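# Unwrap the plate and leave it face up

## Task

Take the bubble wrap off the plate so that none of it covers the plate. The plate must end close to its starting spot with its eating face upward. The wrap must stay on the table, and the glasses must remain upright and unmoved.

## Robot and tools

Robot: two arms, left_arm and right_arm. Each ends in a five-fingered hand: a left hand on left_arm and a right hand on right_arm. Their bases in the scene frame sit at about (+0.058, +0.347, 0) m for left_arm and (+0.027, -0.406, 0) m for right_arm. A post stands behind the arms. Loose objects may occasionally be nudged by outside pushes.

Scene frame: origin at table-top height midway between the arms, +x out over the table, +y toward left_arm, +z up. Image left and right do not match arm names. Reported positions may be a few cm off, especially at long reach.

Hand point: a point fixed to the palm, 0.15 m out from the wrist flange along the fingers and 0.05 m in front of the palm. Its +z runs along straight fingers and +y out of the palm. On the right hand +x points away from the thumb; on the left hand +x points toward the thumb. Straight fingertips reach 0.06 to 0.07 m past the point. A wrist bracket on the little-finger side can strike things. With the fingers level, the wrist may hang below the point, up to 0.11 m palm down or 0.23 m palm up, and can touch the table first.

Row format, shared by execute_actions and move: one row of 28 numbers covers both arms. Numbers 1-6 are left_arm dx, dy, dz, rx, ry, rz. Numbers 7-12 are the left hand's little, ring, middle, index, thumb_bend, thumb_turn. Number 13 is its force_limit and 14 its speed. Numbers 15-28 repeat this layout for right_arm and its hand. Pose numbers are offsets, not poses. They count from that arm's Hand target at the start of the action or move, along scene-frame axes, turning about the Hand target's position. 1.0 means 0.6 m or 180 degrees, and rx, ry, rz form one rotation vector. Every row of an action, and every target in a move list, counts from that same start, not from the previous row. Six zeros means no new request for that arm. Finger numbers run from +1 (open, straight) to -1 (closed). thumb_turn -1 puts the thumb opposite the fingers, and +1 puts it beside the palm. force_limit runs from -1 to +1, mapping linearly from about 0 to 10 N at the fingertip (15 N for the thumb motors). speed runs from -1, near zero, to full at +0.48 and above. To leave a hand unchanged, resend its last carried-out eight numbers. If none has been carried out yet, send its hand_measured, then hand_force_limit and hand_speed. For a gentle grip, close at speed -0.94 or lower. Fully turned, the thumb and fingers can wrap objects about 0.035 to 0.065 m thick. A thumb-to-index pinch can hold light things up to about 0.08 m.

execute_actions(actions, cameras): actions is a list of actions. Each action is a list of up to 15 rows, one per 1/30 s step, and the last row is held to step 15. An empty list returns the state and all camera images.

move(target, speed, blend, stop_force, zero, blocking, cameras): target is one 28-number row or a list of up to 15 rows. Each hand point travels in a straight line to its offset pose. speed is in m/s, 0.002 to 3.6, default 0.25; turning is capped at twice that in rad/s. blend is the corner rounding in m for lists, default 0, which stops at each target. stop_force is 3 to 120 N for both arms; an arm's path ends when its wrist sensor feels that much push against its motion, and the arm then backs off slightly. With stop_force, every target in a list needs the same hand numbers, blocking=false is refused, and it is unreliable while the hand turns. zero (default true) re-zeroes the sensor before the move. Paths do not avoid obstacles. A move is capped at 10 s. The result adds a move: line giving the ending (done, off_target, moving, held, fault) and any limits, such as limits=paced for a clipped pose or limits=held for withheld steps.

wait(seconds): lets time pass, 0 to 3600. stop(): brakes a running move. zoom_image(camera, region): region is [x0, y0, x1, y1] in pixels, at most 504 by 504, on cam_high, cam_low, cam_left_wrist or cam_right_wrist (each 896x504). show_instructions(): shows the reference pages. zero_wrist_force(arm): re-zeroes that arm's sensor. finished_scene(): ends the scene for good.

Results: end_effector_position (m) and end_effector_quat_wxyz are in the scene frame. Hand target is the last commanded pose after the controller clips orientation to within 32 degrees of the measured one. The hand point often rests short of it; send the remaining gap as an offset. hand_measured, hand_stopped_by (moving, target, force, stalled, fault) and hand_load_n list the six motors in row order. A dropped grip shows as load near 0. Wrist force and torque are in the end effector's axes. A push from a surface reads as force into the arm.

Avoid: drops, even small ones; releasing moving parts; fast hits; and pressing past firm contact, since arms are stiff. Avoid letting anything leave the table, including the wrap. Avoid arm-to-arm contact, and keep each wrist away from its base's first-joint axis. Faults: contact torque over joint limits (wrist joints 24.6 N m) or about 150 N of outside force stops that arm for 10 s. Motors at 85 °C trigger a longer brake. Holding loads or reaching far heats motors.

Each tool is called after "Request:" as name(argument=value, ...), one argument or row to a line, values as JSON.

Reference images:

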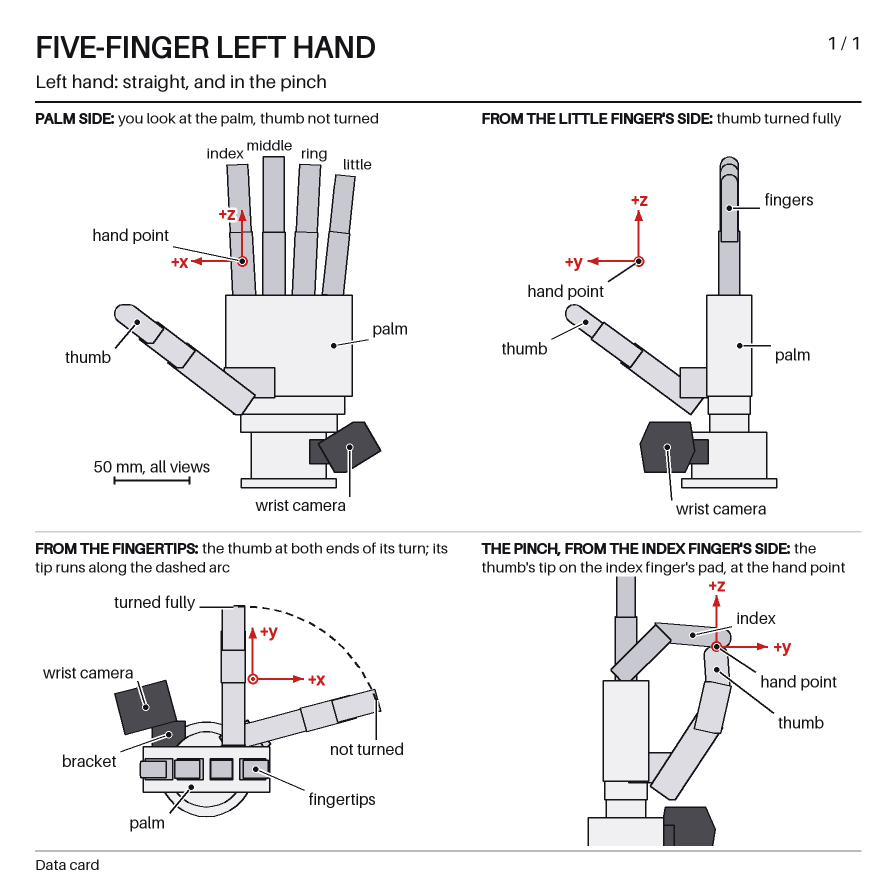

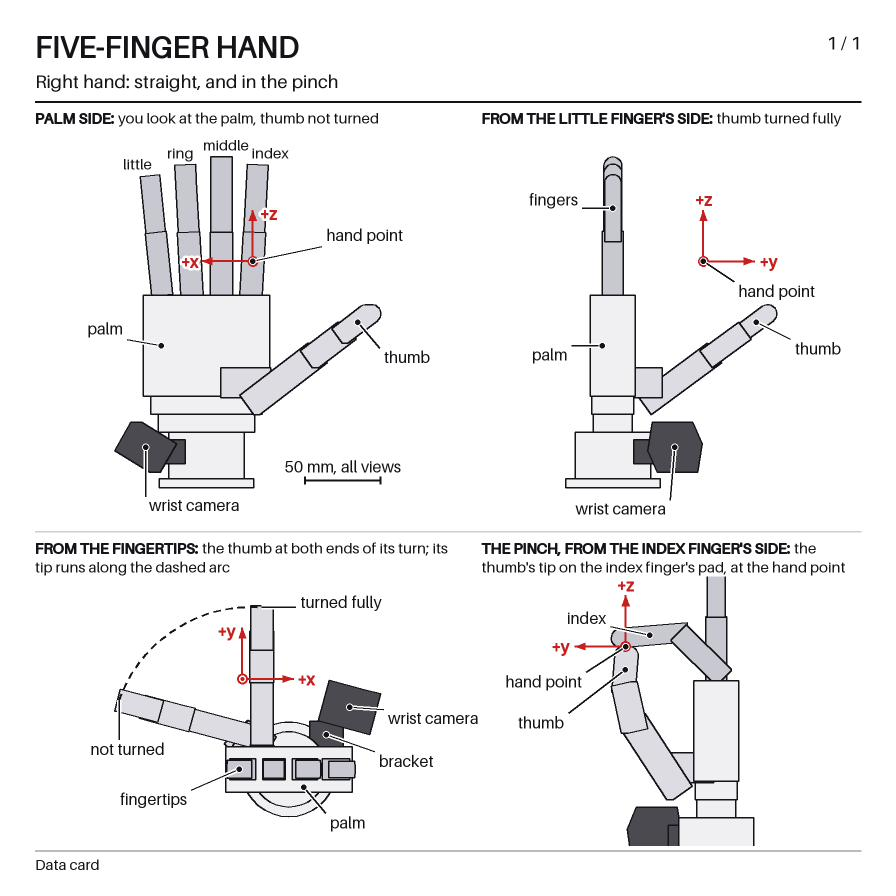

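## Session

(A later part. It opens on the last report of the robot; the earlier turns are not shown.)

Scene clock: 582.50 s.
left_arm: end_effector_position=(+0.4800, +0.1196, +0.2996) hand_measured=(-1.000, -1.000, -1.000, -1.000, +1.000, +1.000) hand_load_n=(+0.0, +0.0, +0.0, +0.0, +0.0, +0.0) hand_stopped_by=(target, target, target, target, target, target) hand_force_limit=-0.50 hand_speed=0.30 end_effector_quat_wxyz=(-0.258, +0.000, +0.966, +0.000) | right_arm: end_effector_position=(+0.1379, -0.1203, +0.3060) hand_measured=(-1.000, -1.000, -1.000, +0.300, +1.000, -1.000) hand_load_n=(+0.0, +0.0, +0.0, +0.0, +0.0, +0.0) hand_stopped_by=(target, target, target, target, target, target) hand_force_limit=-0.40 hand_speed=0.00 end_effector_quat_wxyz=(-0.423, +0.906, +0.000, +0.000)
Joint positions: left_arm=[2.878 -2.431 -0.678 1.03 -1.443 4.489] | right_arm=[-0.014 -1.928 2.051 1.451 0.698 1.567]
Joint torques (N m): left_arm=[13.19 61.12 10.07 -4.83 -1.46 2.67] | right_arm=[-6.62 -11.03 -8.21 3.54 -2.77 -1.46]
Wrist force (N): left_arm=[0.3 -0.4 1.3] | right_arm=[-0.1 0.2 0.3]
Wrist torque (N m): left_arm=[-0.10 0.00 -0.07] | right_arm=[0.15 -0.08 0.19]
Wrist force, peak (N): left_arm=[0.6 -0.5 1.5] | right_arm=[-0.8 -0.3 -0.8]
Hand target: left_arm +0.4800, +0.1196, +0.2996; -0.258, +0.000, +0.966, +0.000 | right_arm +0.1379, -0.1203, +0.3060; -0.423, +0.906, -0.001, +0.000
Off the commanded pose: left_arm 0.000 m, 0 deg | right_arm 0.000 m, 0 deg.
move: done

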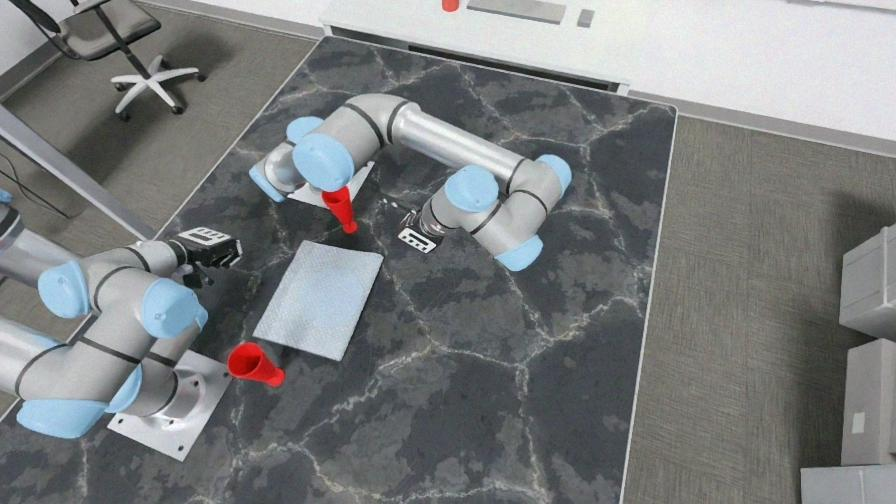

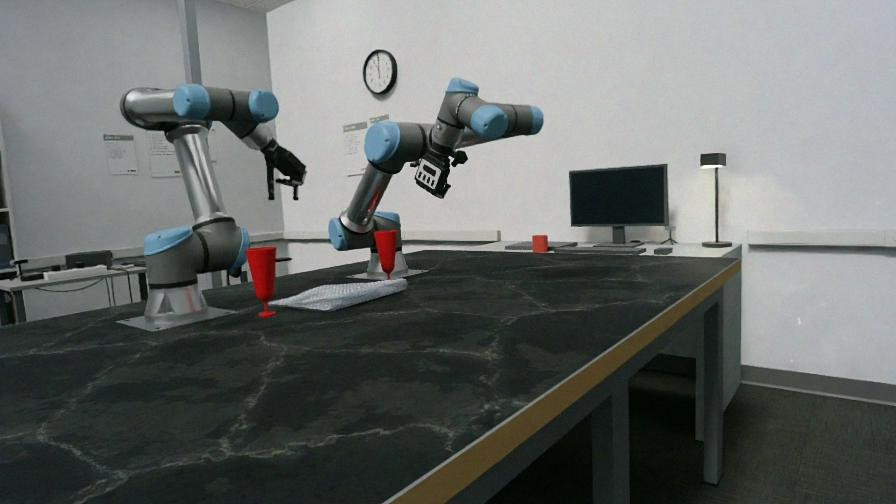

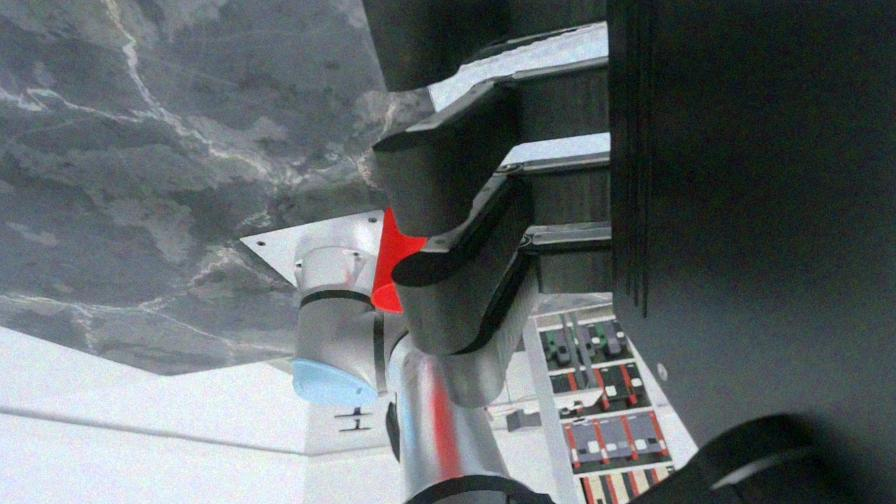

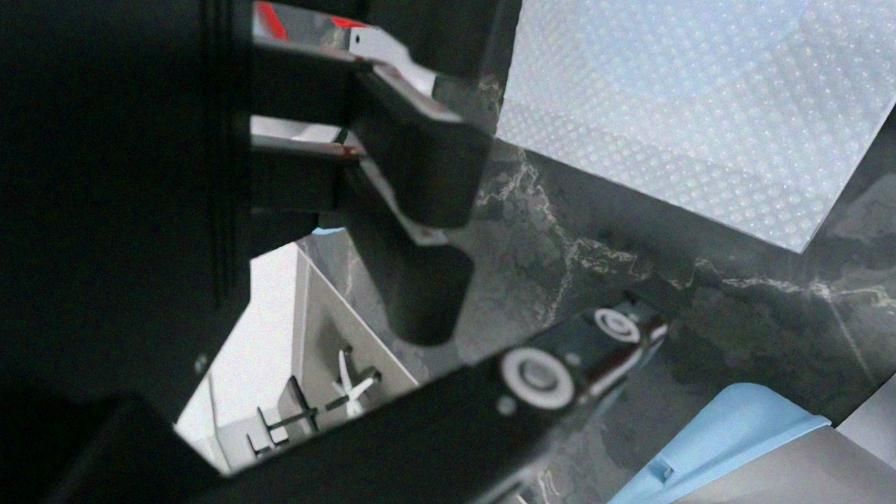

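Request:
move(
  target=[0,-0.17,-0.16,0,0,0,1,1,1,1,1,1,-0.5,0.3,0.003,0.15,-0.4,0,0,0,-1,-1,-1,0.3,1,-1,-0.4,0],
  cameras=["all"],
)

Scene clock: 607.67 s.
left_arm: end_effector_position=(+0.4800, +0.0176, +0.2036) hand_measured=(+1.000, +1.000, +1.000, +1.000, +1.000, +1.000) hand_load_n=(+0.0, +0.0, +0.0, +0.0, +0.0, -0.5) hand_stopped_by=(target, target, target, target, target, target) hand_force_limit=-0.50 hand_speed=0.30 end_effector_quat_wxyz=(-0.258, +0.000, +0.966, +0.000) | right_arm: end_effector_position=(+0.1397, -0.0304, +0.0661) hand_measured=(-1.000, -1.000, -1.000, +0.300, +1.000, -1.000) hand_load_n=(+0.0, +0.0, +0.0, +0.0, +0.0, +0.0) hand_stopped_by=(target, target, target, target, target, target) hand_force_limit=-0.40 hand_speed=0.00 end_effector_quat_wxyz=(-0.423, +0.906, -0.001, +0.000)
Joint positions: left_arm=[2.731 -2.656 -0.493 1.09 -1.373 4.358] | right_arm=[0.461 -1.504 2.25 0.328 0.819 2.244]
Joint torques (N m): left_arm=[-13.78 52.85 24.09 -4.74 1.67 -2.73] | right_arm=[8.36 -10.71 -29.99 -0.13 0.67 1.75]
Wrist force (N): left_arm=[0.3 -0.4 1.3] | right_arm=[-0.3 0.4 0.5]
Wrist torque (N m): left_arm=[-0.10 -0.03 -0.03] | right_arm=[0.13 -0.03 0.02]
Wrist force, peak (N): left_arm=[0.3 -1.0 1.7] | right_arm=[-0.3 1.3 0.7]
Hand target: left_arm +0.4800, +0.0176, +0.2036; -0.258, +0.000, +0.966, +0.000 | right_arm +0.1397, -0.0303, +0.0660; -0.423, +0.906, -0.001, +0.000
Off the commanded pose: left_arm 0.000 m, 0 deg | right_arm 0.000 m, 0 deg.
move: done

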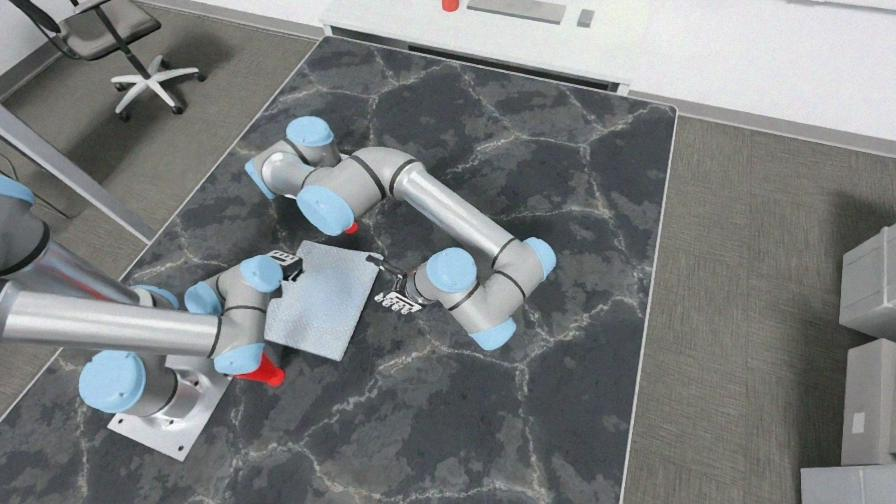

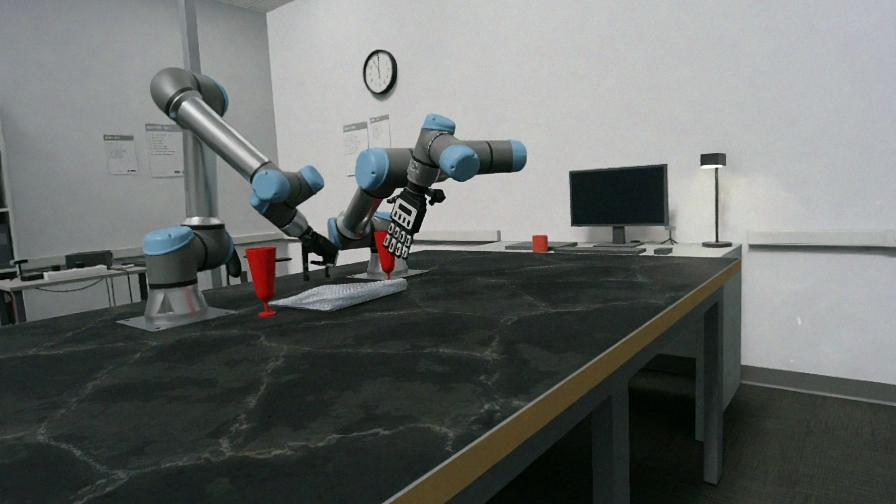

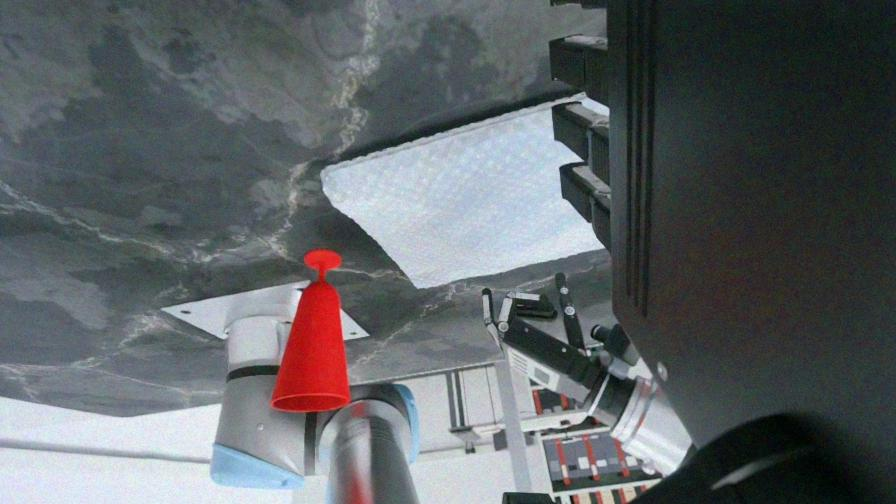

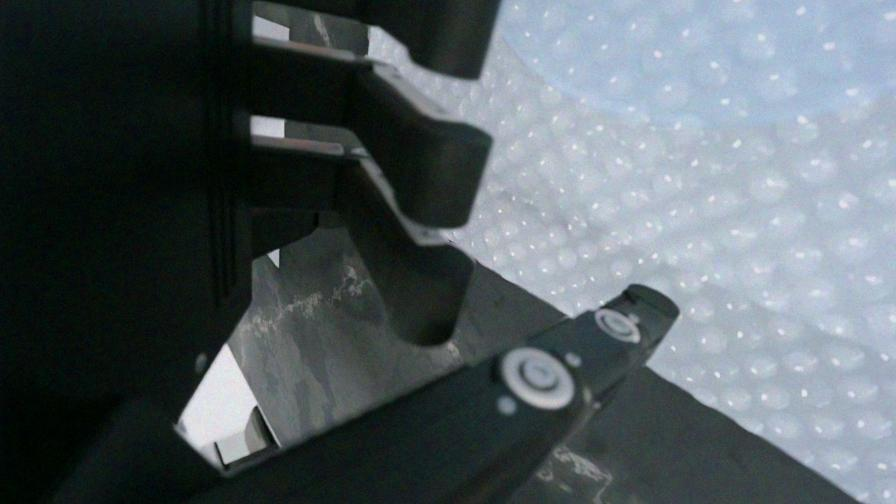

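Request:
zoom_image(
  camera="cam_low",
  region=[240, 190, 440, 330],
)

Request:
zoom_image(
  camera="cam_left_wrist",
  region=[400, 240, 680, 440],
)

Request:
zoom_image(
  camera="cam_right_wrist",
  region=[380, 0, 896, 504],
)

Scaled by 2.520 from the camera's image (finer frame: 1280x720).

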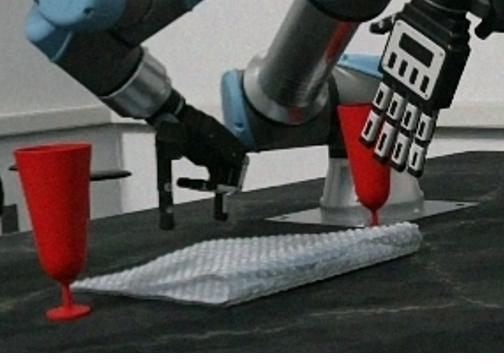

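Scaled by 1.800 from the camera's image (finer frame: 1280x720).

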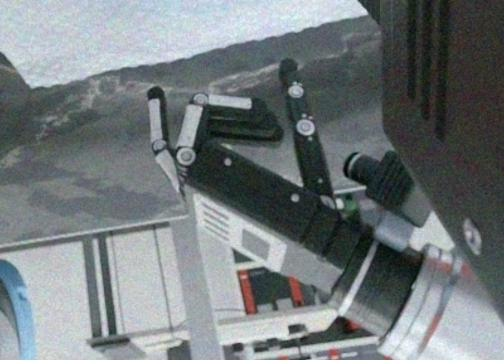

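Region (380, 0, 896, 504) is 516x504 pixels. A region can be at most 504 by 504 pixels.

Request:
move(
  target=[0,0,0,0,0,0,1,1,1,1,1,1,-0.5,0.3,-0.018,0,-0.02,0,0,0,1,1,1,0.3,1,-1,-0.4,0],
)

Request:
move(
  target=[0,0,0,0,0,0,1,1,1,1,1,1,-0.5,0.3,0,0,-0.06,0,0,0,1,1,1,0.3,1,-1,-0.4,0],
  speed=0.01,
  stop_force=3,
  cameras=["cam_left_wrist","cam_right_wrist","cam_low"],
)

Request:
zoom_image(
  camera="cam_left_wrist",
  region=[400, 200, 680, 400],
)

Scene clock: 641.87 s.
left_arm: end_effector_position=(+0.4800, +0.0176, +0.2036) hand_measured=(+1.000, +1.000, +1.000, +1.000, +1.000, +1.000) hand_load_n=(+0.0, +0.0, +0.5, +0.0, +0.0, +0.0) hand_stopped_by=(target, target, target, target, target, target) hand_force_limit=-0.50 hand_speed=0.30 end_effector_quat_wxyz=(-0.258, +0.000, +0.966, +0.000) | right_arm: end_effector_position=(+0.1289, -0.0303, +0.0540) hand_measured=(+1.000, +1.000, +1.000, +0.300, +1.000, -1.000) hand_load_n=(+0.0, +0.0, +0.0, +0.0, +0.0, +0.0) hand_stopped_by=(target, target, target, target, target, target) hand_force_limit=-0.40 hand_speed=0.00 end_effector_quat_wxyz=(-0.423, +0.906, -0.001, +0.000)
Joint positions: left_arm=[2.731 -2.656 -0.492 1.09 -1.373 4.358] | right_arm=[0.484 -1.499 2.281 0.273 0.83 2.27]
Joint torques (N m): left_arm=[-13.4 52.8 23.5 -4.86 1.64 -2.7] | right_arm=[7.18 -12.47 -1.42 -0.01 0.67 2.02]
Wrist force (N): left_arm=[0.3 -0.4 1.4] | right_arm=[-0.4 0.4 0.3]
Wrist torque (N m): left_arm=[-0.11 -0.02 -0.02] | right_arm=[0.13 -0.03 0.01]
Wrist force, peak (N): left_arm=[0.8 -0.2 1.5] | right_arm=[-0.6 0.6 0.3]
Hand target: left_arm +0.4800, +0.0176, +0.2036; -0.258, +0.000, +0.966, +0.000 | right_arm +0.1289, -0.0303, +0.0540; -0.423, +0.906, -0.001, +0.000
Off the commanded pose: left_arm 0.000 m, 0 deg | right_arm 0.000 m, 0 deg.
move: done

Scene clock: 646.20 s.
left_arm: end_effector_position=(+0.4800, +0.0176, +0.2036) hand_measured=(+1.000, +1.000, +1.000, +1.000, +1.000, +1.000) hand_load_n=(+0.0, +0.0, +0.0, +0.0, +0.0, +0.0) hand_stopped_by=(target, target, target, target, target, target) hand_force_limit=-0.50 hand_speed=0.30 end_effector_quat_wxyz=(-0.258, +0.000, +0.966, +0.000) | right_arm: end_effector_position=(+0.1289, -0.0303, +0.0235) hand_measured=(+1.000, +1.000, +1.000, +0.300, +1.000, -1.000) hand_load_n=(+0.0, +0.0, +0.0, +0.5, -0.5, +0.0) hand_stopped_by=(target, target, target, target, target, target) hand_force_limit=-0.40 hand_speed=0.00 end_effector_quat_wxyz=(-0.423, +0.906, -0.001, +0.000)
Joint positions: left_arm=[2.731 -2.656 -0.492 1.09 -1.373 4.358] | right_arm=[0.484 -1.427 2.313 0.17 0.83 2.27]
Joint torques (N m): left_arm=[-13.73 53.29 23.12 -4.78 1.48 -2.68] | right_arm=[-5.27 -27.57 -27.54 2.56 -1.16 -0.82]
Wrist force (N): left_arm=[0.3 -0.4 1.4] | right_arm=[0.1 -2.0 -1.4]
Wrist torque (N m): left_arm=[-0.10 -0.03 -0.02] | right_arm=[0.09 -0.08 0.02]
Wrist force, peak (N): left_arm=[0.4 -0.5 1.6] | right_arm=[0.0 -4.2 -2.5]
Hand target: left_arm +0.4800, +0.0176, +0.2036; -0.258, +0.000, +0.966, +0.000 | right_arm +0.1289, -0.0303, +0.0235; -0.423, +0.906, -0.001, +0.000 (not the last commanded pose)
Off the commanded pose: left_arm 0.000 m, 0 deg | right_arm 0.006 m, 0 deg.
move: contact (right_arm)
Images, in order (width x height): cam_low 896x504, cam_left_wrist 896x504, cam_right_wrist 896x504.

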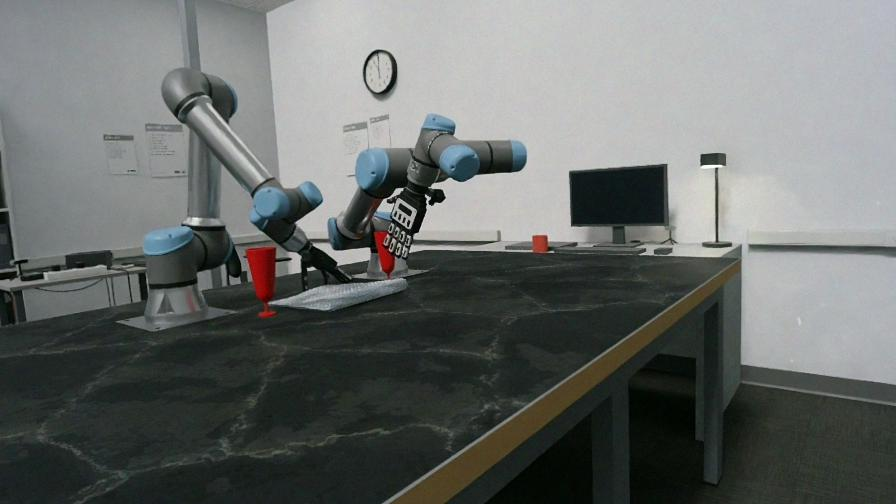

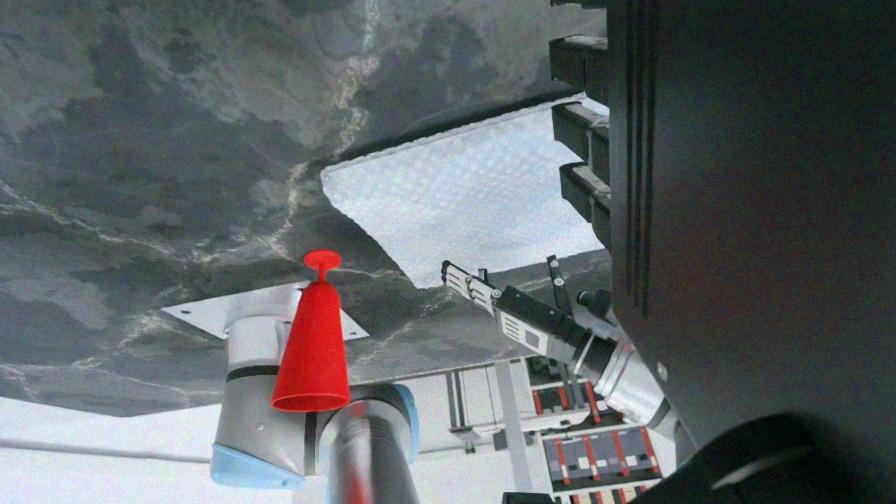

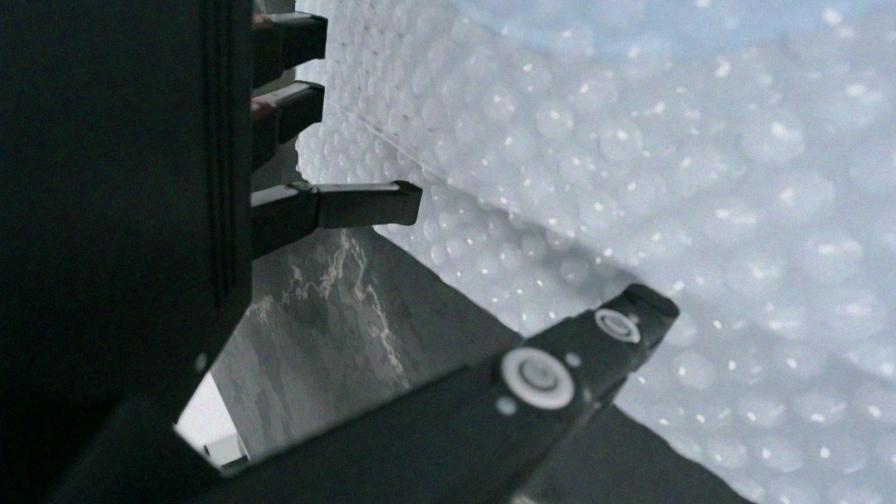

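Scaled by 1.800 from the camera's image (finer frame: 1280x720).

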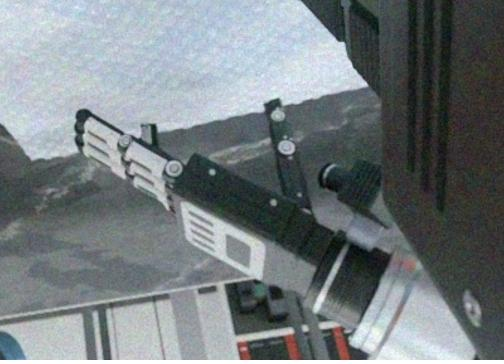

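Request:
move(
  target=[0,0,0,0,0,0,1,1,1,1,1,1,-0.5,0.3,0,0,-0.005,0,0,0,1,1,1,0.1,0.6,-1,-0.2,-0.7],
  speed=0.01,
  cameras=["cam_left_wrist","cam_right_wrist"],
)

Request:
zoom_image(
  camera="cam_left_wrist",
  region=[400, 200, 680, 400],
)

Scene clock: 662.43 s.
left_arm: end_effector_position=(+0.4800, +0.0176, +0.2036) hand_measured=(+1.000, +1.000, +1.000, +1.000, +1.000, +1.000) hand_load_n=(+0.0, +0.5, +0.0, +0.0, +0.0, +0.0) hand_stopped_by=(target, target, target, target, target, target) hand_force_limit=-0.50 hand_speed=0.30 end_effector_quat_wxyz=(-0.258, +0.000, +0.966, +0.000) | right_arm: end_effector_position=(+0.1289, -0.0303, +0.0205) hand_measured=(+1.000, +1.000, +1.000, +0.100, +0.600, -1.000) hand_load_n=(+0.0, +0.0, +0.0, +1.5, +0.0, +0.0) hand_stopped_by=(target, target, target, target, target, target) hand_force_limit=-0.20 hand_speed=-0.70 end_effector_quat_wxyz=(-0.423, +0.906, -0.001, +0.000)
Joint positions: left_arm=[2.731 -2.656 -0.492 1.09 -1.373 4.358] | right_arm=[0.484 -1.42 2.316 0.16 0.83 2.27]
Joint torques (N m): left_arm=[-13.09 53.17 23.51 -4.8 1.32 -2.58] | right_arm=[-0.32 -5.35 7.78 0.03 5.04 0.97]
Wrist force (N): left_arm=[0.4 -0.6 1.5] | right_arm=[-0.7 -29.1 -13.4]
Wrist torque (N m): left_arm=[-0.13 -0.04 -0.01] | right_arm=[-0.43 0.16 -0.22]
Wrist force, peak (N): left_arm=[0.4 -0.6 1.5] | right_arm=[-0.7 -29.1 -13.4]
Hand target: left_arm +0.4800, +0.0176, +0.2036; -0.258, +0.000, +0.966, +0.000 | right_arm +0.1289, -0.0303, +0.0205; -0.423, +0.906, -0.001, +0.000
Off the commanded pose: left_arm 0.000 m, 0 deg | right_arm 0.000 m, 0 deg.
move: done

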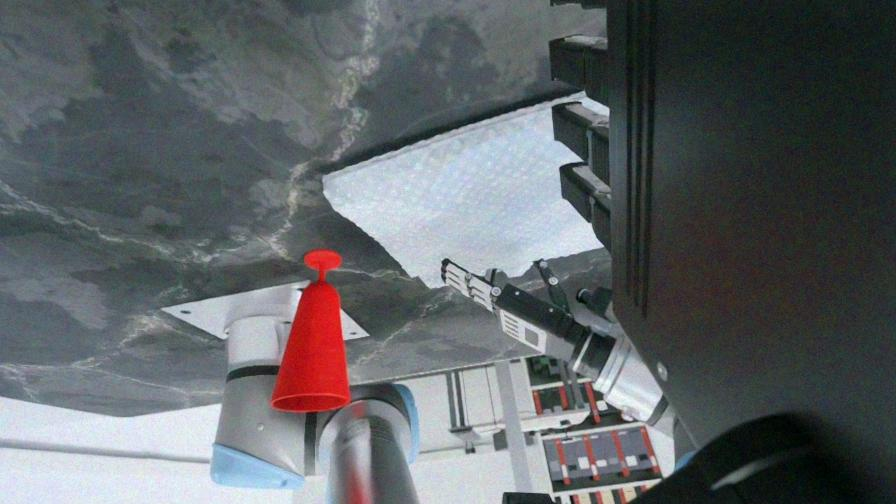

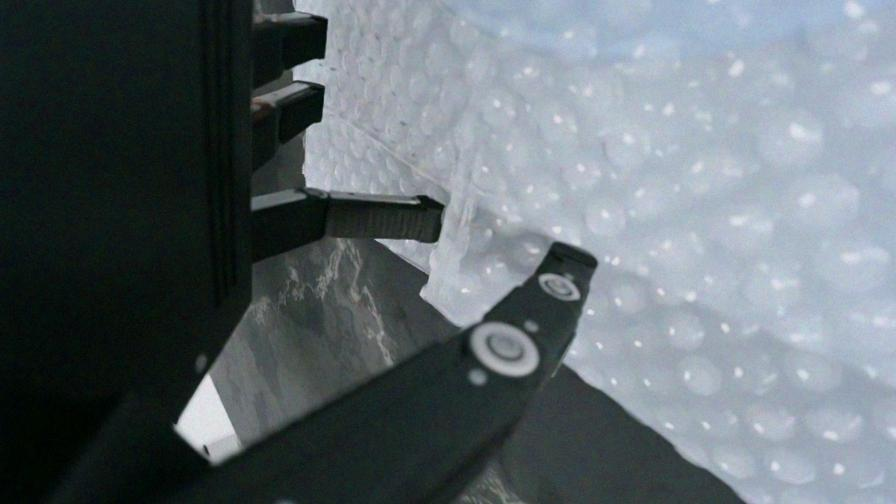

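Scaled by 1.800 from the camera's image (finer frame: 1280x720).

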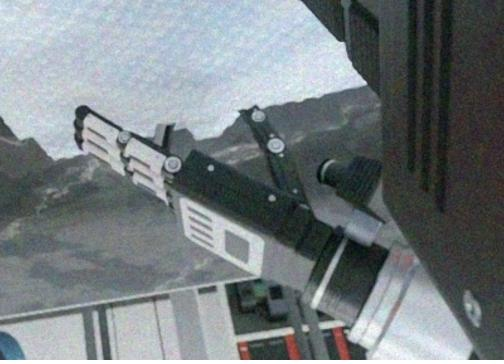

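Request:
move(
  target=[0,0,0,0,0,0,1,1,1,1,1,1,-0.5,0.3,0,0,0.005,0,0,0,1,1,1,0.1,0.6,-1,-0.2,-0.7],
  speed=0.01,
)

Request:
move(
  target=[0,0,0,0,0,0,1,1,1,1,1,1,-0.5,0.3,0,0,0,0,0,0,1,1,1,0.0,0.35,-1,-0.2,-0.7],
  speed=0.01,
  cameras=["cam_left_wrist","cam_right_wrist"],
)

Scene clock: 669.53 s.
left_arm: end_effector_position=(+0.4800, +0.0176, +0.2036) hand_measured=(+1.000, +1.000, +1.000, +1.000, +1.000, +1.000) hand_load_n=(+0.0, +0.0, +0.0, +0.0, +0.0, +0.0) hand_stopped_by=(target, target, target, target, target, target) hand_force_limit=-0.50 hand_speed=0.30 end_effector_quat_wxyz=(-0.258, +0.000, +0.966, +0.000) | right_arm: end_effector_position=(+0.1289, -0.0303, +0.0234) hand_measured=(+1.000, +1.000, +1.000, +0.100, +0.600, -1.000) hand_load_n=(+0.0, +0.0, +0.0, +0.5, +0.0, +0.0) hand_stopped_by=(target, target, target, target, target, target) hand_force_limit=-0.20 hand_speed=-0.70 end_effector_quat_wxyz=(-0.423, +0.906, -0.001, +0.000)
Joint positions: left_arm=[2.731 -2.656 -0.492 1.09 -1.373 4.358] | right_arm=[0.484 -1.427 2.313 0.17 0.83 2.27]
Joint torques (N m): left_arm=[-13.05 53.63 23.52 -4.77 1.05 -2.64] | right_arm=[6.28 -28.19 -28.45 3.07 -1.57 1.31]
Wrist force (N): left_arm=[0.4 -0.4 1.3] | right_arm=[0.2 -0.4 0.1]
Wrist torque (N m): left_arm=[-0.10 -0.04 -0.02] | right_arm=[0.18 -0.12 0.04]
Wrist force, peak (N): left_arm=[0.6 -0.5 1.6] | right_arm=[-0.4 -29.4 -13.5]
Hand target: left_arm +0.4800, +0.0176, +0.2036; -0.258, +0.000, +0.966, +0.000 | right_arm +0.1289, -0.0303, +0.0235; -0.423, +0.906, -0.001, +0.000
Off the commanded pose: left_arm 0.000 m, 0 deg | right_arm 0.000 m, 0 deg.
move: done

Scene clock: 670.40 s.
left_arm: end_effector_position=(+0.4800, +0.0176, +0.2036) hand_measured=(+1.000, +1.000, +1.000, +1.000, +1.000, +1.000) hand_load_n=(+0.0, +0.0, +0.0, +0.0, +0.0, +0.0) hand_stopped_by=(target, target, target, target, target, target) hand_force_limit=-0.50 hand_speed=0.30 end_effector_quat_wxyz=(-0.258, +0.000, +0.966, +0.000) | right_arm: end_effector_position=(+0.1289, -0.0303, +0.0235) hand_measured=(+1.000, +1.000, +1.000, +0.000, +0.350, -1.000) hand_load_n=(+0.0, +0.0, +0.0, +0.0, +0.0, +0.0) hand_stopped_by=(target, target, target, target, target, target) hand_force_limit=-0.20 hand_speed=-0.70 end_effector_quat_wxyz=(-0.423, +0.906, -0.001, +0.000)
Joint positions: left_arm=[2.731 -2.656 -0.492 1.09 -1.373 4.358] | right_arm=[0.484 -1.427 2.313 0.17 0.83 2.27]
Joint torques (N m): left_arm=[-13.28 53.18 23.44 -4.77 1.12 -2.67] | right_arm=[2.78 -27.97 -27.47 2.67 -2.26 -0.84]
Wrist force (N): left_arm=[0.5 -0.5 1.4] | right_arm=[-0.1 0.8 0.0]
Wrist torque (N m): left_arm=[-0.11 -0.05 -0.01] | right_arm=[0.23 -0.07 0.04]
Wrist force, peak (N): left_arm=[0.4 -0.5 1.6] | right_arm=[-0.2 1.1 0.4]
Hand target: left_arm +0.4800, +0.0176, +0.2036; -0.258, +0.000, +0.966, +0.000 | right_arm +0.1289, -0.0303, +0.0235; -0.423, +0.906, -0.001, +0.000
Off the commanded pose: left_arm 0.000 m, 0 deg | right_arm 0.000 m, 0 deg.
move: done

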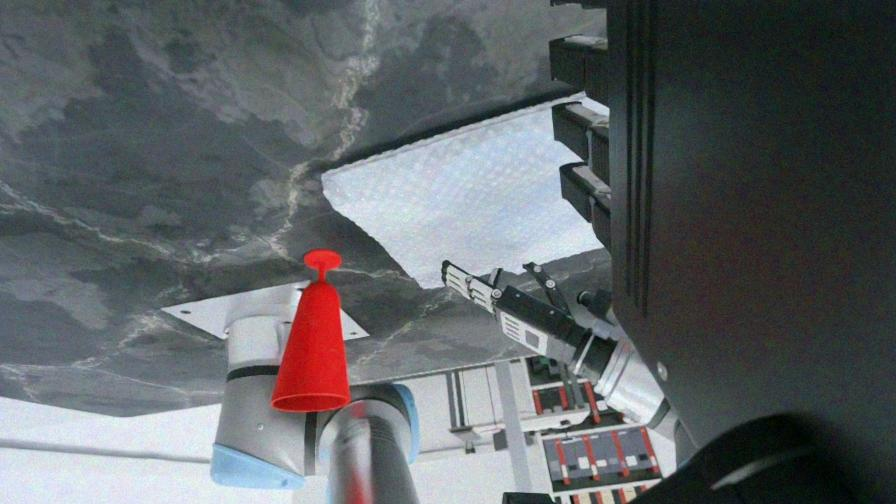

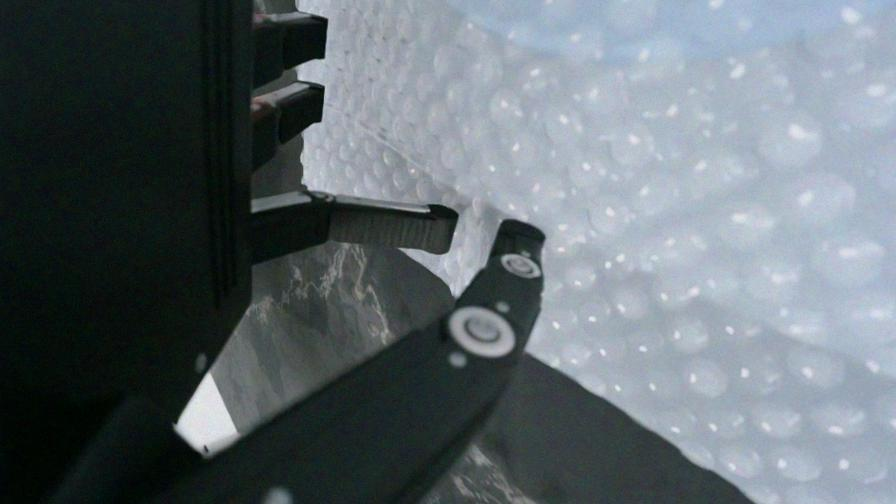

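Request:
zoom_image(
  camera="cam_right_wrist",
  region=[380, 140, 640, 320],
)

Scaled by 1.938 from the camera's image (finer frame: 1280x720).

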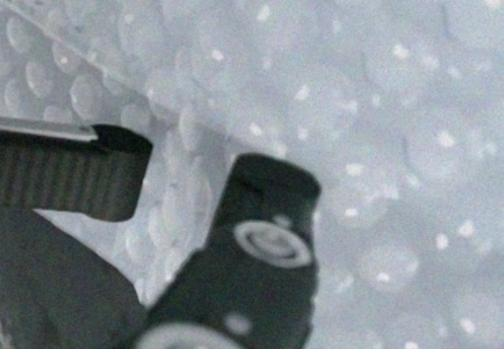

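Request:
move(
  target=[0,0,0,0,0,0,1,1,1,1,1,1,-0.5,0.3,0,0,0.0083,0,0,0,1,1,1,0.35,1,-1,-0.2,0],
)

Request:
execute_actions(
  actions=[
    [[0,0,0,0,0,0,1,1,1,1,1,1,-0.5,0.3,0,0,-0.003,0,0,0,1,1,1,0.35,1,-1,-0.2,0],[0,0,0,0,0,0,1,1,1,1,1,1,-0.5,0.3,0,0,-0.005,0,0,0,1,1,1,0.35,1,-1,-0.2,0],[0,0,0,0,0,0,1,1,1,1,1,1,-0.5,0.3,0,0,-0.0075,0,0,0,1,1,1,0.35,1,-1,-0.2,0],[0,0,0,0,0,0,1,1,1,1,1,1,-0.5,0.3,0,0,-0.010,0,0,0,1,1,1,0.35,1,-1,-0.2,0]],
    [[0,0,0,0,0,0,1,1,1,1,1,1,-0.5,0.3,0,0,-0.0005,0,0,0,1,1,1,0.27,0.83,-1,0,-0.85]],
    [[0,0,0,0,0,0,1,1,1,1,1,1,-0.5,0.3,0,0,-0.0005,0,0,0,1,1,1,0.19,0.67,-1,0,-0.85]],
    [[0,0,0,0,0,0,1,1,1,1,1,1,-0.5,0.3,0,0,-0.0005,0,0,0,1,1,1,0.11,0.5,-1,0,-0.85]],
    [[0,0,0,0,0,0,1,1,1,1,1,1,-0.5,0.3,0,0,-0.0015,0,0,0,1,1,1,0.03,0.33,-1,0,-0.85]],
    [[0,0,0,0,0,0,1,1,1,1,1,1,-0.5,0.3,0,0,-0.0015,0,0,0,1,1,1,-0.05,0.17,-1,0,-0.85]],
    [[0,0,0,0,0,0,1,1,1,1,1,1,-0.5,0.3,0,0,-0.0015,0,0,0,1,1,1,-0.13,0.0,-1,0,-0.85]],
  ],
  cameras=["cam_left_wrist","cam_right_wrist"],
)

Request:
zoom_image(
  camera="cam_right_wrist",
  region=[380, 140, 640, 320],
)

Scene clock: 709.10 s.
left_arm: end_effector_position=(+0.4800, +0.0176, +0.2036) hand_measured=(+1.000, +1.000, +1.000, +1.000, +1.000, +1.000) hand_load_n=(+0.0, +0.0, +0.0, +0.0, +0.0, +0.0) hand_stopped_by=(target, target, target, target, target, target) hand_force_limit=-0.50 hand_speed=0.30 end_effector_quat_wxyz=(-0.258, +0.000, +0.966, +0.000) | right_arm: end_effector_position=(+0.1289, -0.0303, +0.0285) hand_measured=(+1.000, +1.000, +1.000, +0.350, +1.000, -1.000) hand_load_n=(-0.5, +0.0, +0.0, +0.0, +0.0, +0.0) hand_stopped_by=(target, target, target, target, target, target) hand_force_limit=-0.20 hand_speed=0.00 end_effector_quat_wxyz=(-0.423, +0.906, -0.001, +0.000)
Joint positions: left_arm=[2.731 -2.656 -0.492 1.09 -1.373 4.358] | right_arm=[0.484 -1.44 2.308 0.187 0.83 2.27]
Joint torques (N m): left_arm=[-13.51 54.09 23.43 -4.61 0.87 -2.57] | right_arm=[2.51 -27.18 -28.88 2.47 -1.49 0.5]
Wrist force (N): left_arm=[0.4 -0.5 1.2] | right_arm=[0.2 0.8 0.2]
Wrist torque (N m): left_arm=[-0.11 -0.05 -0.02] | right_arm=[0.21 -0.13 0.06]
Wrist force, peak (N): left_arm=[0.6 -0.5 1.6] | right_arm=[0.2 1.0 1.0]
Hand target: left_arm +0.4800, +0.0176, +0.2036; -0.258, +0.000, +0.966, +0.000 | right_arm +0.1289, -0.0303, +0.0285; -0.423, +0.906, -0.001, +0.000
Off the commanded pose: left_arm 0.000 m, 0 deg | right_arm 0.000 m, 0 deg.
move: done

Scene clock: 714.50 s.
left_arm: end_effector_position=(+0.4800, +0.0176, +0.2036) hand_measured=(+1.000, +1.000, +1.000, +1.000, +1.000, +1.000) hand_load_n=(+0.5, +0.0, +0.0, +0.0, +0.0, +0.0) hand_stopped_by=(target, target, target, target, target, target) hand_force_limit=-0.50 hand_speed=0.30 end_effector_quat_wxyz=(-0.258, +0.000, +0.966, +0.000) | right_arm: end_effector_position=(+0.1289, -0.0303, +0.0189) hand_measured=(+1.000, +1.000, +1.000, +0.272, +0.000, -1.000) hand_load_n=(+0.0, +0.0, +0.0, +5.5, +0.0, +0.0) hand_stopped_by=(target, target, target, force, target, target) hand_force_limit=0.00 hand_speed=-0.85 end_effector_quat_wxyz=(-0.423, +0.906, -0.001, +0.000)
Joint positions: left_arm=[2.731 -2.656 -0.492 1.09 -1.373 4.358] | right_arm=[0.484 -1.416 2.317 0.154 0.83 2.27]
Joint torques (N m): left_arm=[-12.91 53.69 23.69 -4.6 0.59 -2.49] | right_arm=[4.67 14.88 23.81 -1.41 14.1 -2.66]
Wrist force (N): left_arm=[0.4 -0.2 1.5] | right_arm=[0.7 -76.6 -61.0]
Wrist torque (N m): left_arm=[-0.08 -0.03 -0.02] | right_arm=[2.08 0.53 -0.22]
Wrist force, peak (N): left_arm=[0.7 -0.6 1.5] | right_arm=[0.3 -77.0 -60.7]
Hand target: left_arm +0.4800, +0.0176, +0.2036; -0.258, +0.000, +0.966, +0.000 | right_arm +0.1289, -0.0303, +0.0189; -0.423, +0.906, -0.001, +0.000
Off the commanded pose: left_arm 0.000 m, 0 deg | right_arm 0.000 m, 0 deg.
Step readings (end_effector_position of left_arm | right_arm):
0: (+0.4800, +0.0176, +0.2036) | (+0.1289, -0.0303, +0.0285)
1: (+0.4800, +0.0176, +0.2036) | (+0.1289, -0.0303, +0.0285)
2: (+0.4800, +0.0176, +0.2036) | (+0.1289, -0.0303, +0.0284)
4: (+0.4800, +0.0176, +0.2036) | (+0.1291, -0.0302, +0.0276)
8: (+0.4800, +0.0176, +0.2036) | (+0.1289, -0.0303, +0.0244)
15: (+0.4800, +0.0176, +0.2036) | (+0.1289, -0.0303, +0.0228)
16: (+0.4800, +0.0176, +0.2036) | (+0.1289, -0.0303, +0.0227)
17: (+0.4800, +0.0176, +0.2036) | (+0.1289, -0.0303, +0.0226)
19: (+0.4800, +0.0176, +0.2036) | (+0.1289, -0.0303, +0.0225)
23: (+0.4800, +0.0176, +0.2036) | (+0.1289, -0.0303, +0.0223)
30: (+0.4800, +0.0176, +0.2036) | (+0.1289, -0.0303, +0.0222)
31: (+0.4800, +0.0176, +0.2036) | (+0.1289, -0.0303, +0.0222)
32: (+0.4800, +0.0176, +0.2036) | (+0.1289, -0.0303, +0.0222)
34: (+0.4800, +0.0176, +0.2036) | (+0.1289, -0.0303, +0.0221)
38: (+0.4800, +0.0176, +0.2036) | (+0.1289, -0.0303, +0.0220)
45: (+0.4800, +0.0176, +0.2036) | (+0.1289, -0.0303, +0.0219)
46: (+0.4800, +0.0176, +0.2036) | (+0.1289, -0.0303, +0.0219)
47: (+0.4800, +0.0176, +0.2036) | (+0.1289, -0.0303, +0.0219)
49: (+0.4800, +0.0176, +0.2036) | (+0.1289, -0.0303, +0.0218)
53: (+0.4800, +0.0176, +0.2036) | (+0.1289, -0.0303, +0.0217)
60: (+0.4800, +0.0176, +0.2036) | (+0.1289, -0.0303, +0.0216)
61: (+0.4800, +0.0176, +0.2036) | (+0.1289, -0.0303, +0.0216)
62: (+0.4800, +0.0176, +0.2036) | (+0.1289, -0.0303, +0.0215)
64: (+0.4800, +0.0176, +0.2036) | (+0.1289, -0.0303, +0.0212)
68: (+0.4800, +0.0176, +0.2036) | (+0.1289, -0.0303, +0.0209)
75: (+0.4800, +0.0176, +0.2036) | (+0.1289, -0.0303, +0.0207)
76: (+0.4800, +0.0176, +0.2036) | (+0.1289, -0.0303, +0.0207)
77: (+0.4800, +0.0176, +0.2036) | (+0.1289, -0.0303, +0.0206)
79: (+0.4800, +0.0176, +0.2036) | (+0.1289, -0.0303, +0.0203)
83: (+0.4800, +0.0176, +0.2036) | (+0.1289, -0.0303, +0.0200)
90: (+0.4800, +0.0176, +0.2036) | (+0.1289, -0.0303, +0.0199)
91: (+0.4800, +0.0176, +0.2036) | (+0.1289, -0.0303, +0.0198)
92: (+0.4800, +0.0176, +0.2036) | (+0.1289, -0.0303, +0.0198)
94: (+0.4800, +0.0176, +0.2036) | (+0.1289, -0.0303, +0.0195)
98: (+0.4800, +0.0176, +0.2036) | (+0.1289, -0.0303, +0.0191)
105: (+0.4800, +0.0176, +0.2036) | (+0.1289, -0.0303, +0.0190)

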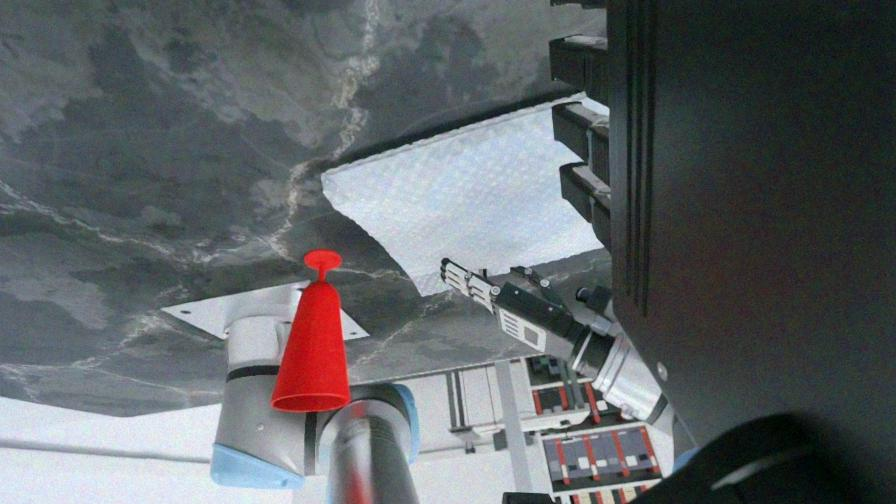

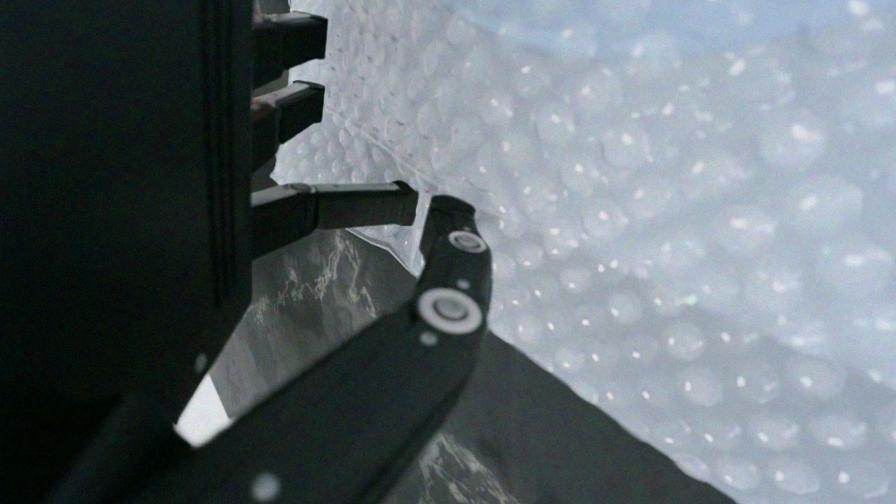

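Scaled by 1.938 from the camera's image (finer frame: 1280x720).

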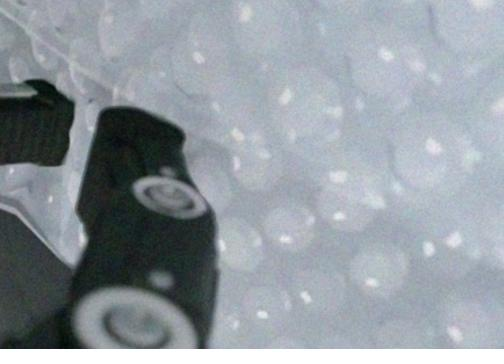

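Request:
move(
  target=[0,0,0,0,0,0,1,1,1,1,1,1,-0.5,0.3,0,0,0.004,0,0,0,1,1,1,0.271,0.0,-1,0.2,-0.85],
  speed=0.02,
)

Request:
move(
  target=[0,0,0,0,0,0,1,1,1,1,1,1,-0.5,0.3,0,0,0,0,0,0,1,1,1,-0.2,0.0,-1,0.2,-0.8],
  speed=0.02,
  cameras=["cam_left_wrist","cam_right_wrist"],
)

Request:
zoom_image(
  camera="cam_right_wrist",
  region=[380, 140, 640, 320],
)

Scene clock: 737.70 s.
left_arm: end_effector_position=(+0.4800, +0.0176, +0.2036) hand_measured=(+1.000, +1.000, +1.000, +1.000, +1.000, +1.000) hand_load_n=(+0.0, +0.0, +0.0, +0.0, +0.0, +0.0) hand_stopped_by=(target, target, target, target, target, target) hand_force_limit=-0.50 hand_speed=0.30 end_effector_quat_wxyz=(-0.258, +0.000, +0.966, +0.000) | right_arm: end_effector_position=(+0.1288, -0.0304, +0.0211) hand_measured=(+1.000, +1.000, +1.000, +0.274, +0.000, -1.000) hand_load_n=(+0.0, +0.0, -0.5, +6.0, +0.0, +0.0) hand_stopped_by=(target, target, target, force, target, target) hand_force_limit=0.20 hand_speed=-0.85 end_effector_quat_wxyz=(-0.423, +0.906, -0.001, +0.000)
Joint positions: left_arm=[2.731 -2.656 -0.492 1.09 -1.373 4.358] | right_arm=[0.484 -1.422 2.315 0.162 0.83 2.27]
Joint torques (N m): left_arm=[-12.63 54 22.95 -4.66 0.51 -2.38] | right_arm=[7.19 -18.3 -22.45 2.62 2.6 -1.55]
Wrist force (N): left_arm=[0.4 -0.4 1.3] | right_arm=[0.1 -27.0 -15.9]
Wrist torque (N m): left_arm=[-0.10 -0.04 -0.02] | right_arm=[0.27 -0.03 -0.08]
Wrist force, peak (N): left_arm=[0.6 0.0 1.6] | right_arm=[0.8 -76.9 -61.1]
Hand target: left_arm +0.4800, +0.0176, +0.2036; -0.258, +0.000, +0.966, +0.000 | right_arm +0.1289, -0.0303, +0.0213; -0.423, +0.906, -0.001, +0.000
Off the commanded pose: left_arm 0.000 m, 0 deg | right_arm 0.000 m, 0 deg.
move: done

Scene clock: 738.20 s.
left_arm: end_effector_position=(+0.4800, +0.0176, +0.2036) hand_measured=(+1.000, +1.000, +1.000, +1.000, +1.000, +1.000) hand_load_n=(-0.5, +0.0, +0.0, +0.0, +0.0, +0.0) hand_stopped_by=(target, target, target, target, target, target) hand_force_limit=-0.50 hand_speed=0.30 end_effector_quat_wxyz=(-0.258, +0.000, +0.966, +0.000) | right_arm: end_effector_position=(+0.1289, -0.0303, +0.0213) hand_measured=(+1.000, +1.000, +1.000, +0.258, +0.000, -1.000) hand_load_n=(+0.0, +0.0, +0.0, +7.0, +0.0, +0.0) hand_stopped_by=(target, target, target, force, target, target) hand_force_limit=0.20 hand_speed=-0.80 end_effector_quat_wxyz=(-0.423, +0.906, -0.001, +0.000)
Joint positions: left_arm=[2.731 -2.656 -0.492 1.09 -1.373 4.358] | right_arm=[0.484 -1.422 2.315 0.162 0.83 2.27]
Joint torques (N m): left_arm=[-12.93 54.21 23.04 -4.66 0.44 -2.41] | right_arm=[7.61 -20.78 -20.64 2.49 2.69 -1.51]
Wrist force (N): left_arm=[0.5 -0.2 1.3] | right_arm=[-0.4 -26.3 -14.1]
Wrist torque (N m): left_arm=[-0.07 -0.06 -0.01] | right_arm=[0.21 0.04 -0.09]
Wrist force, peak (N): left_arm=[0.5 -0.5 1.5] | right_arm=[-0.2 -27.0 -14.2]
Hand target: left_arm +0.4800, +0.0176, +0.2036; -0.258, +0.000, +0.966, +0.000 | right_arm +0.1289, -0.0303, +0.0213; -0.423, +0.906, -0.001, +0.000
Off the commanded pose: left_arm 0.000 m, 0 deg | right_arm 0.000 m, 0 deg.
move: done

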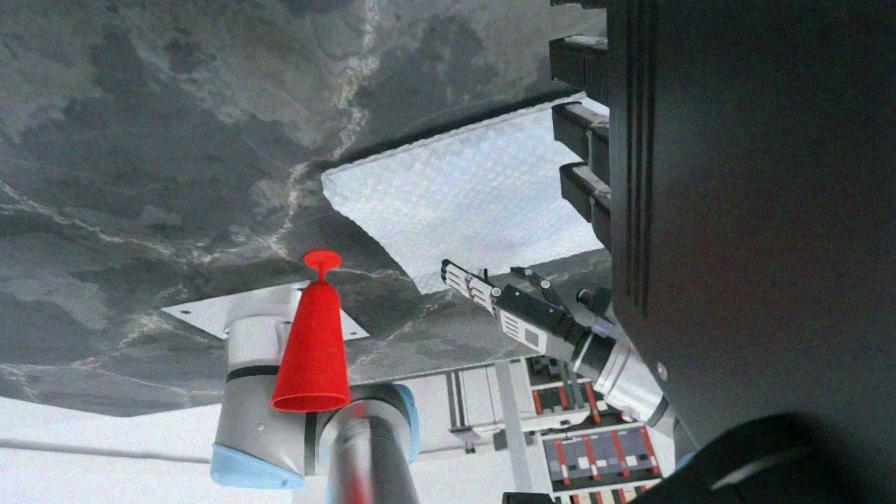

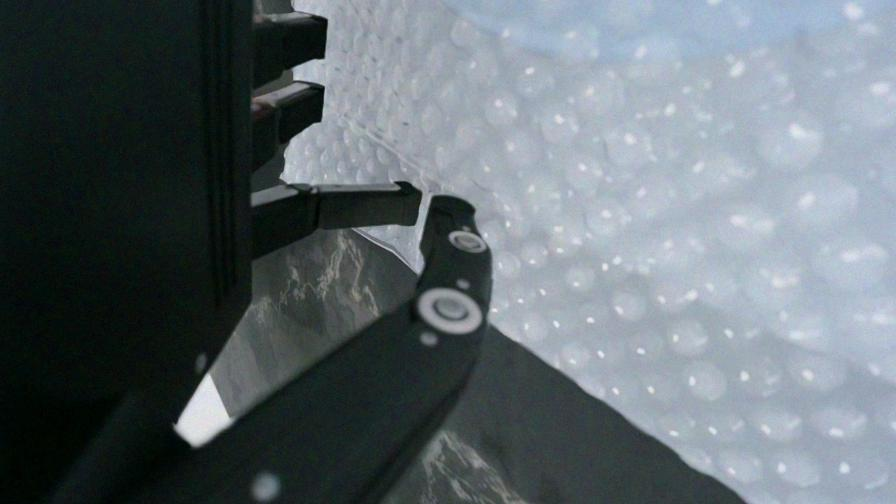

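Scaled by 1.938 from the camera's image (finer frame: 1280x720).

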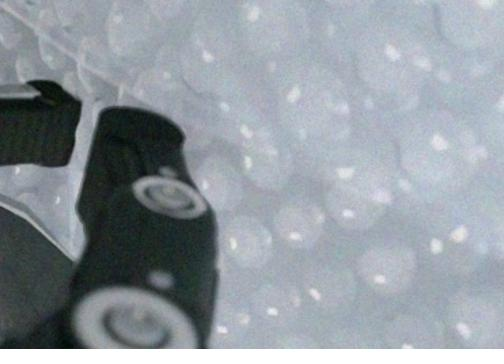

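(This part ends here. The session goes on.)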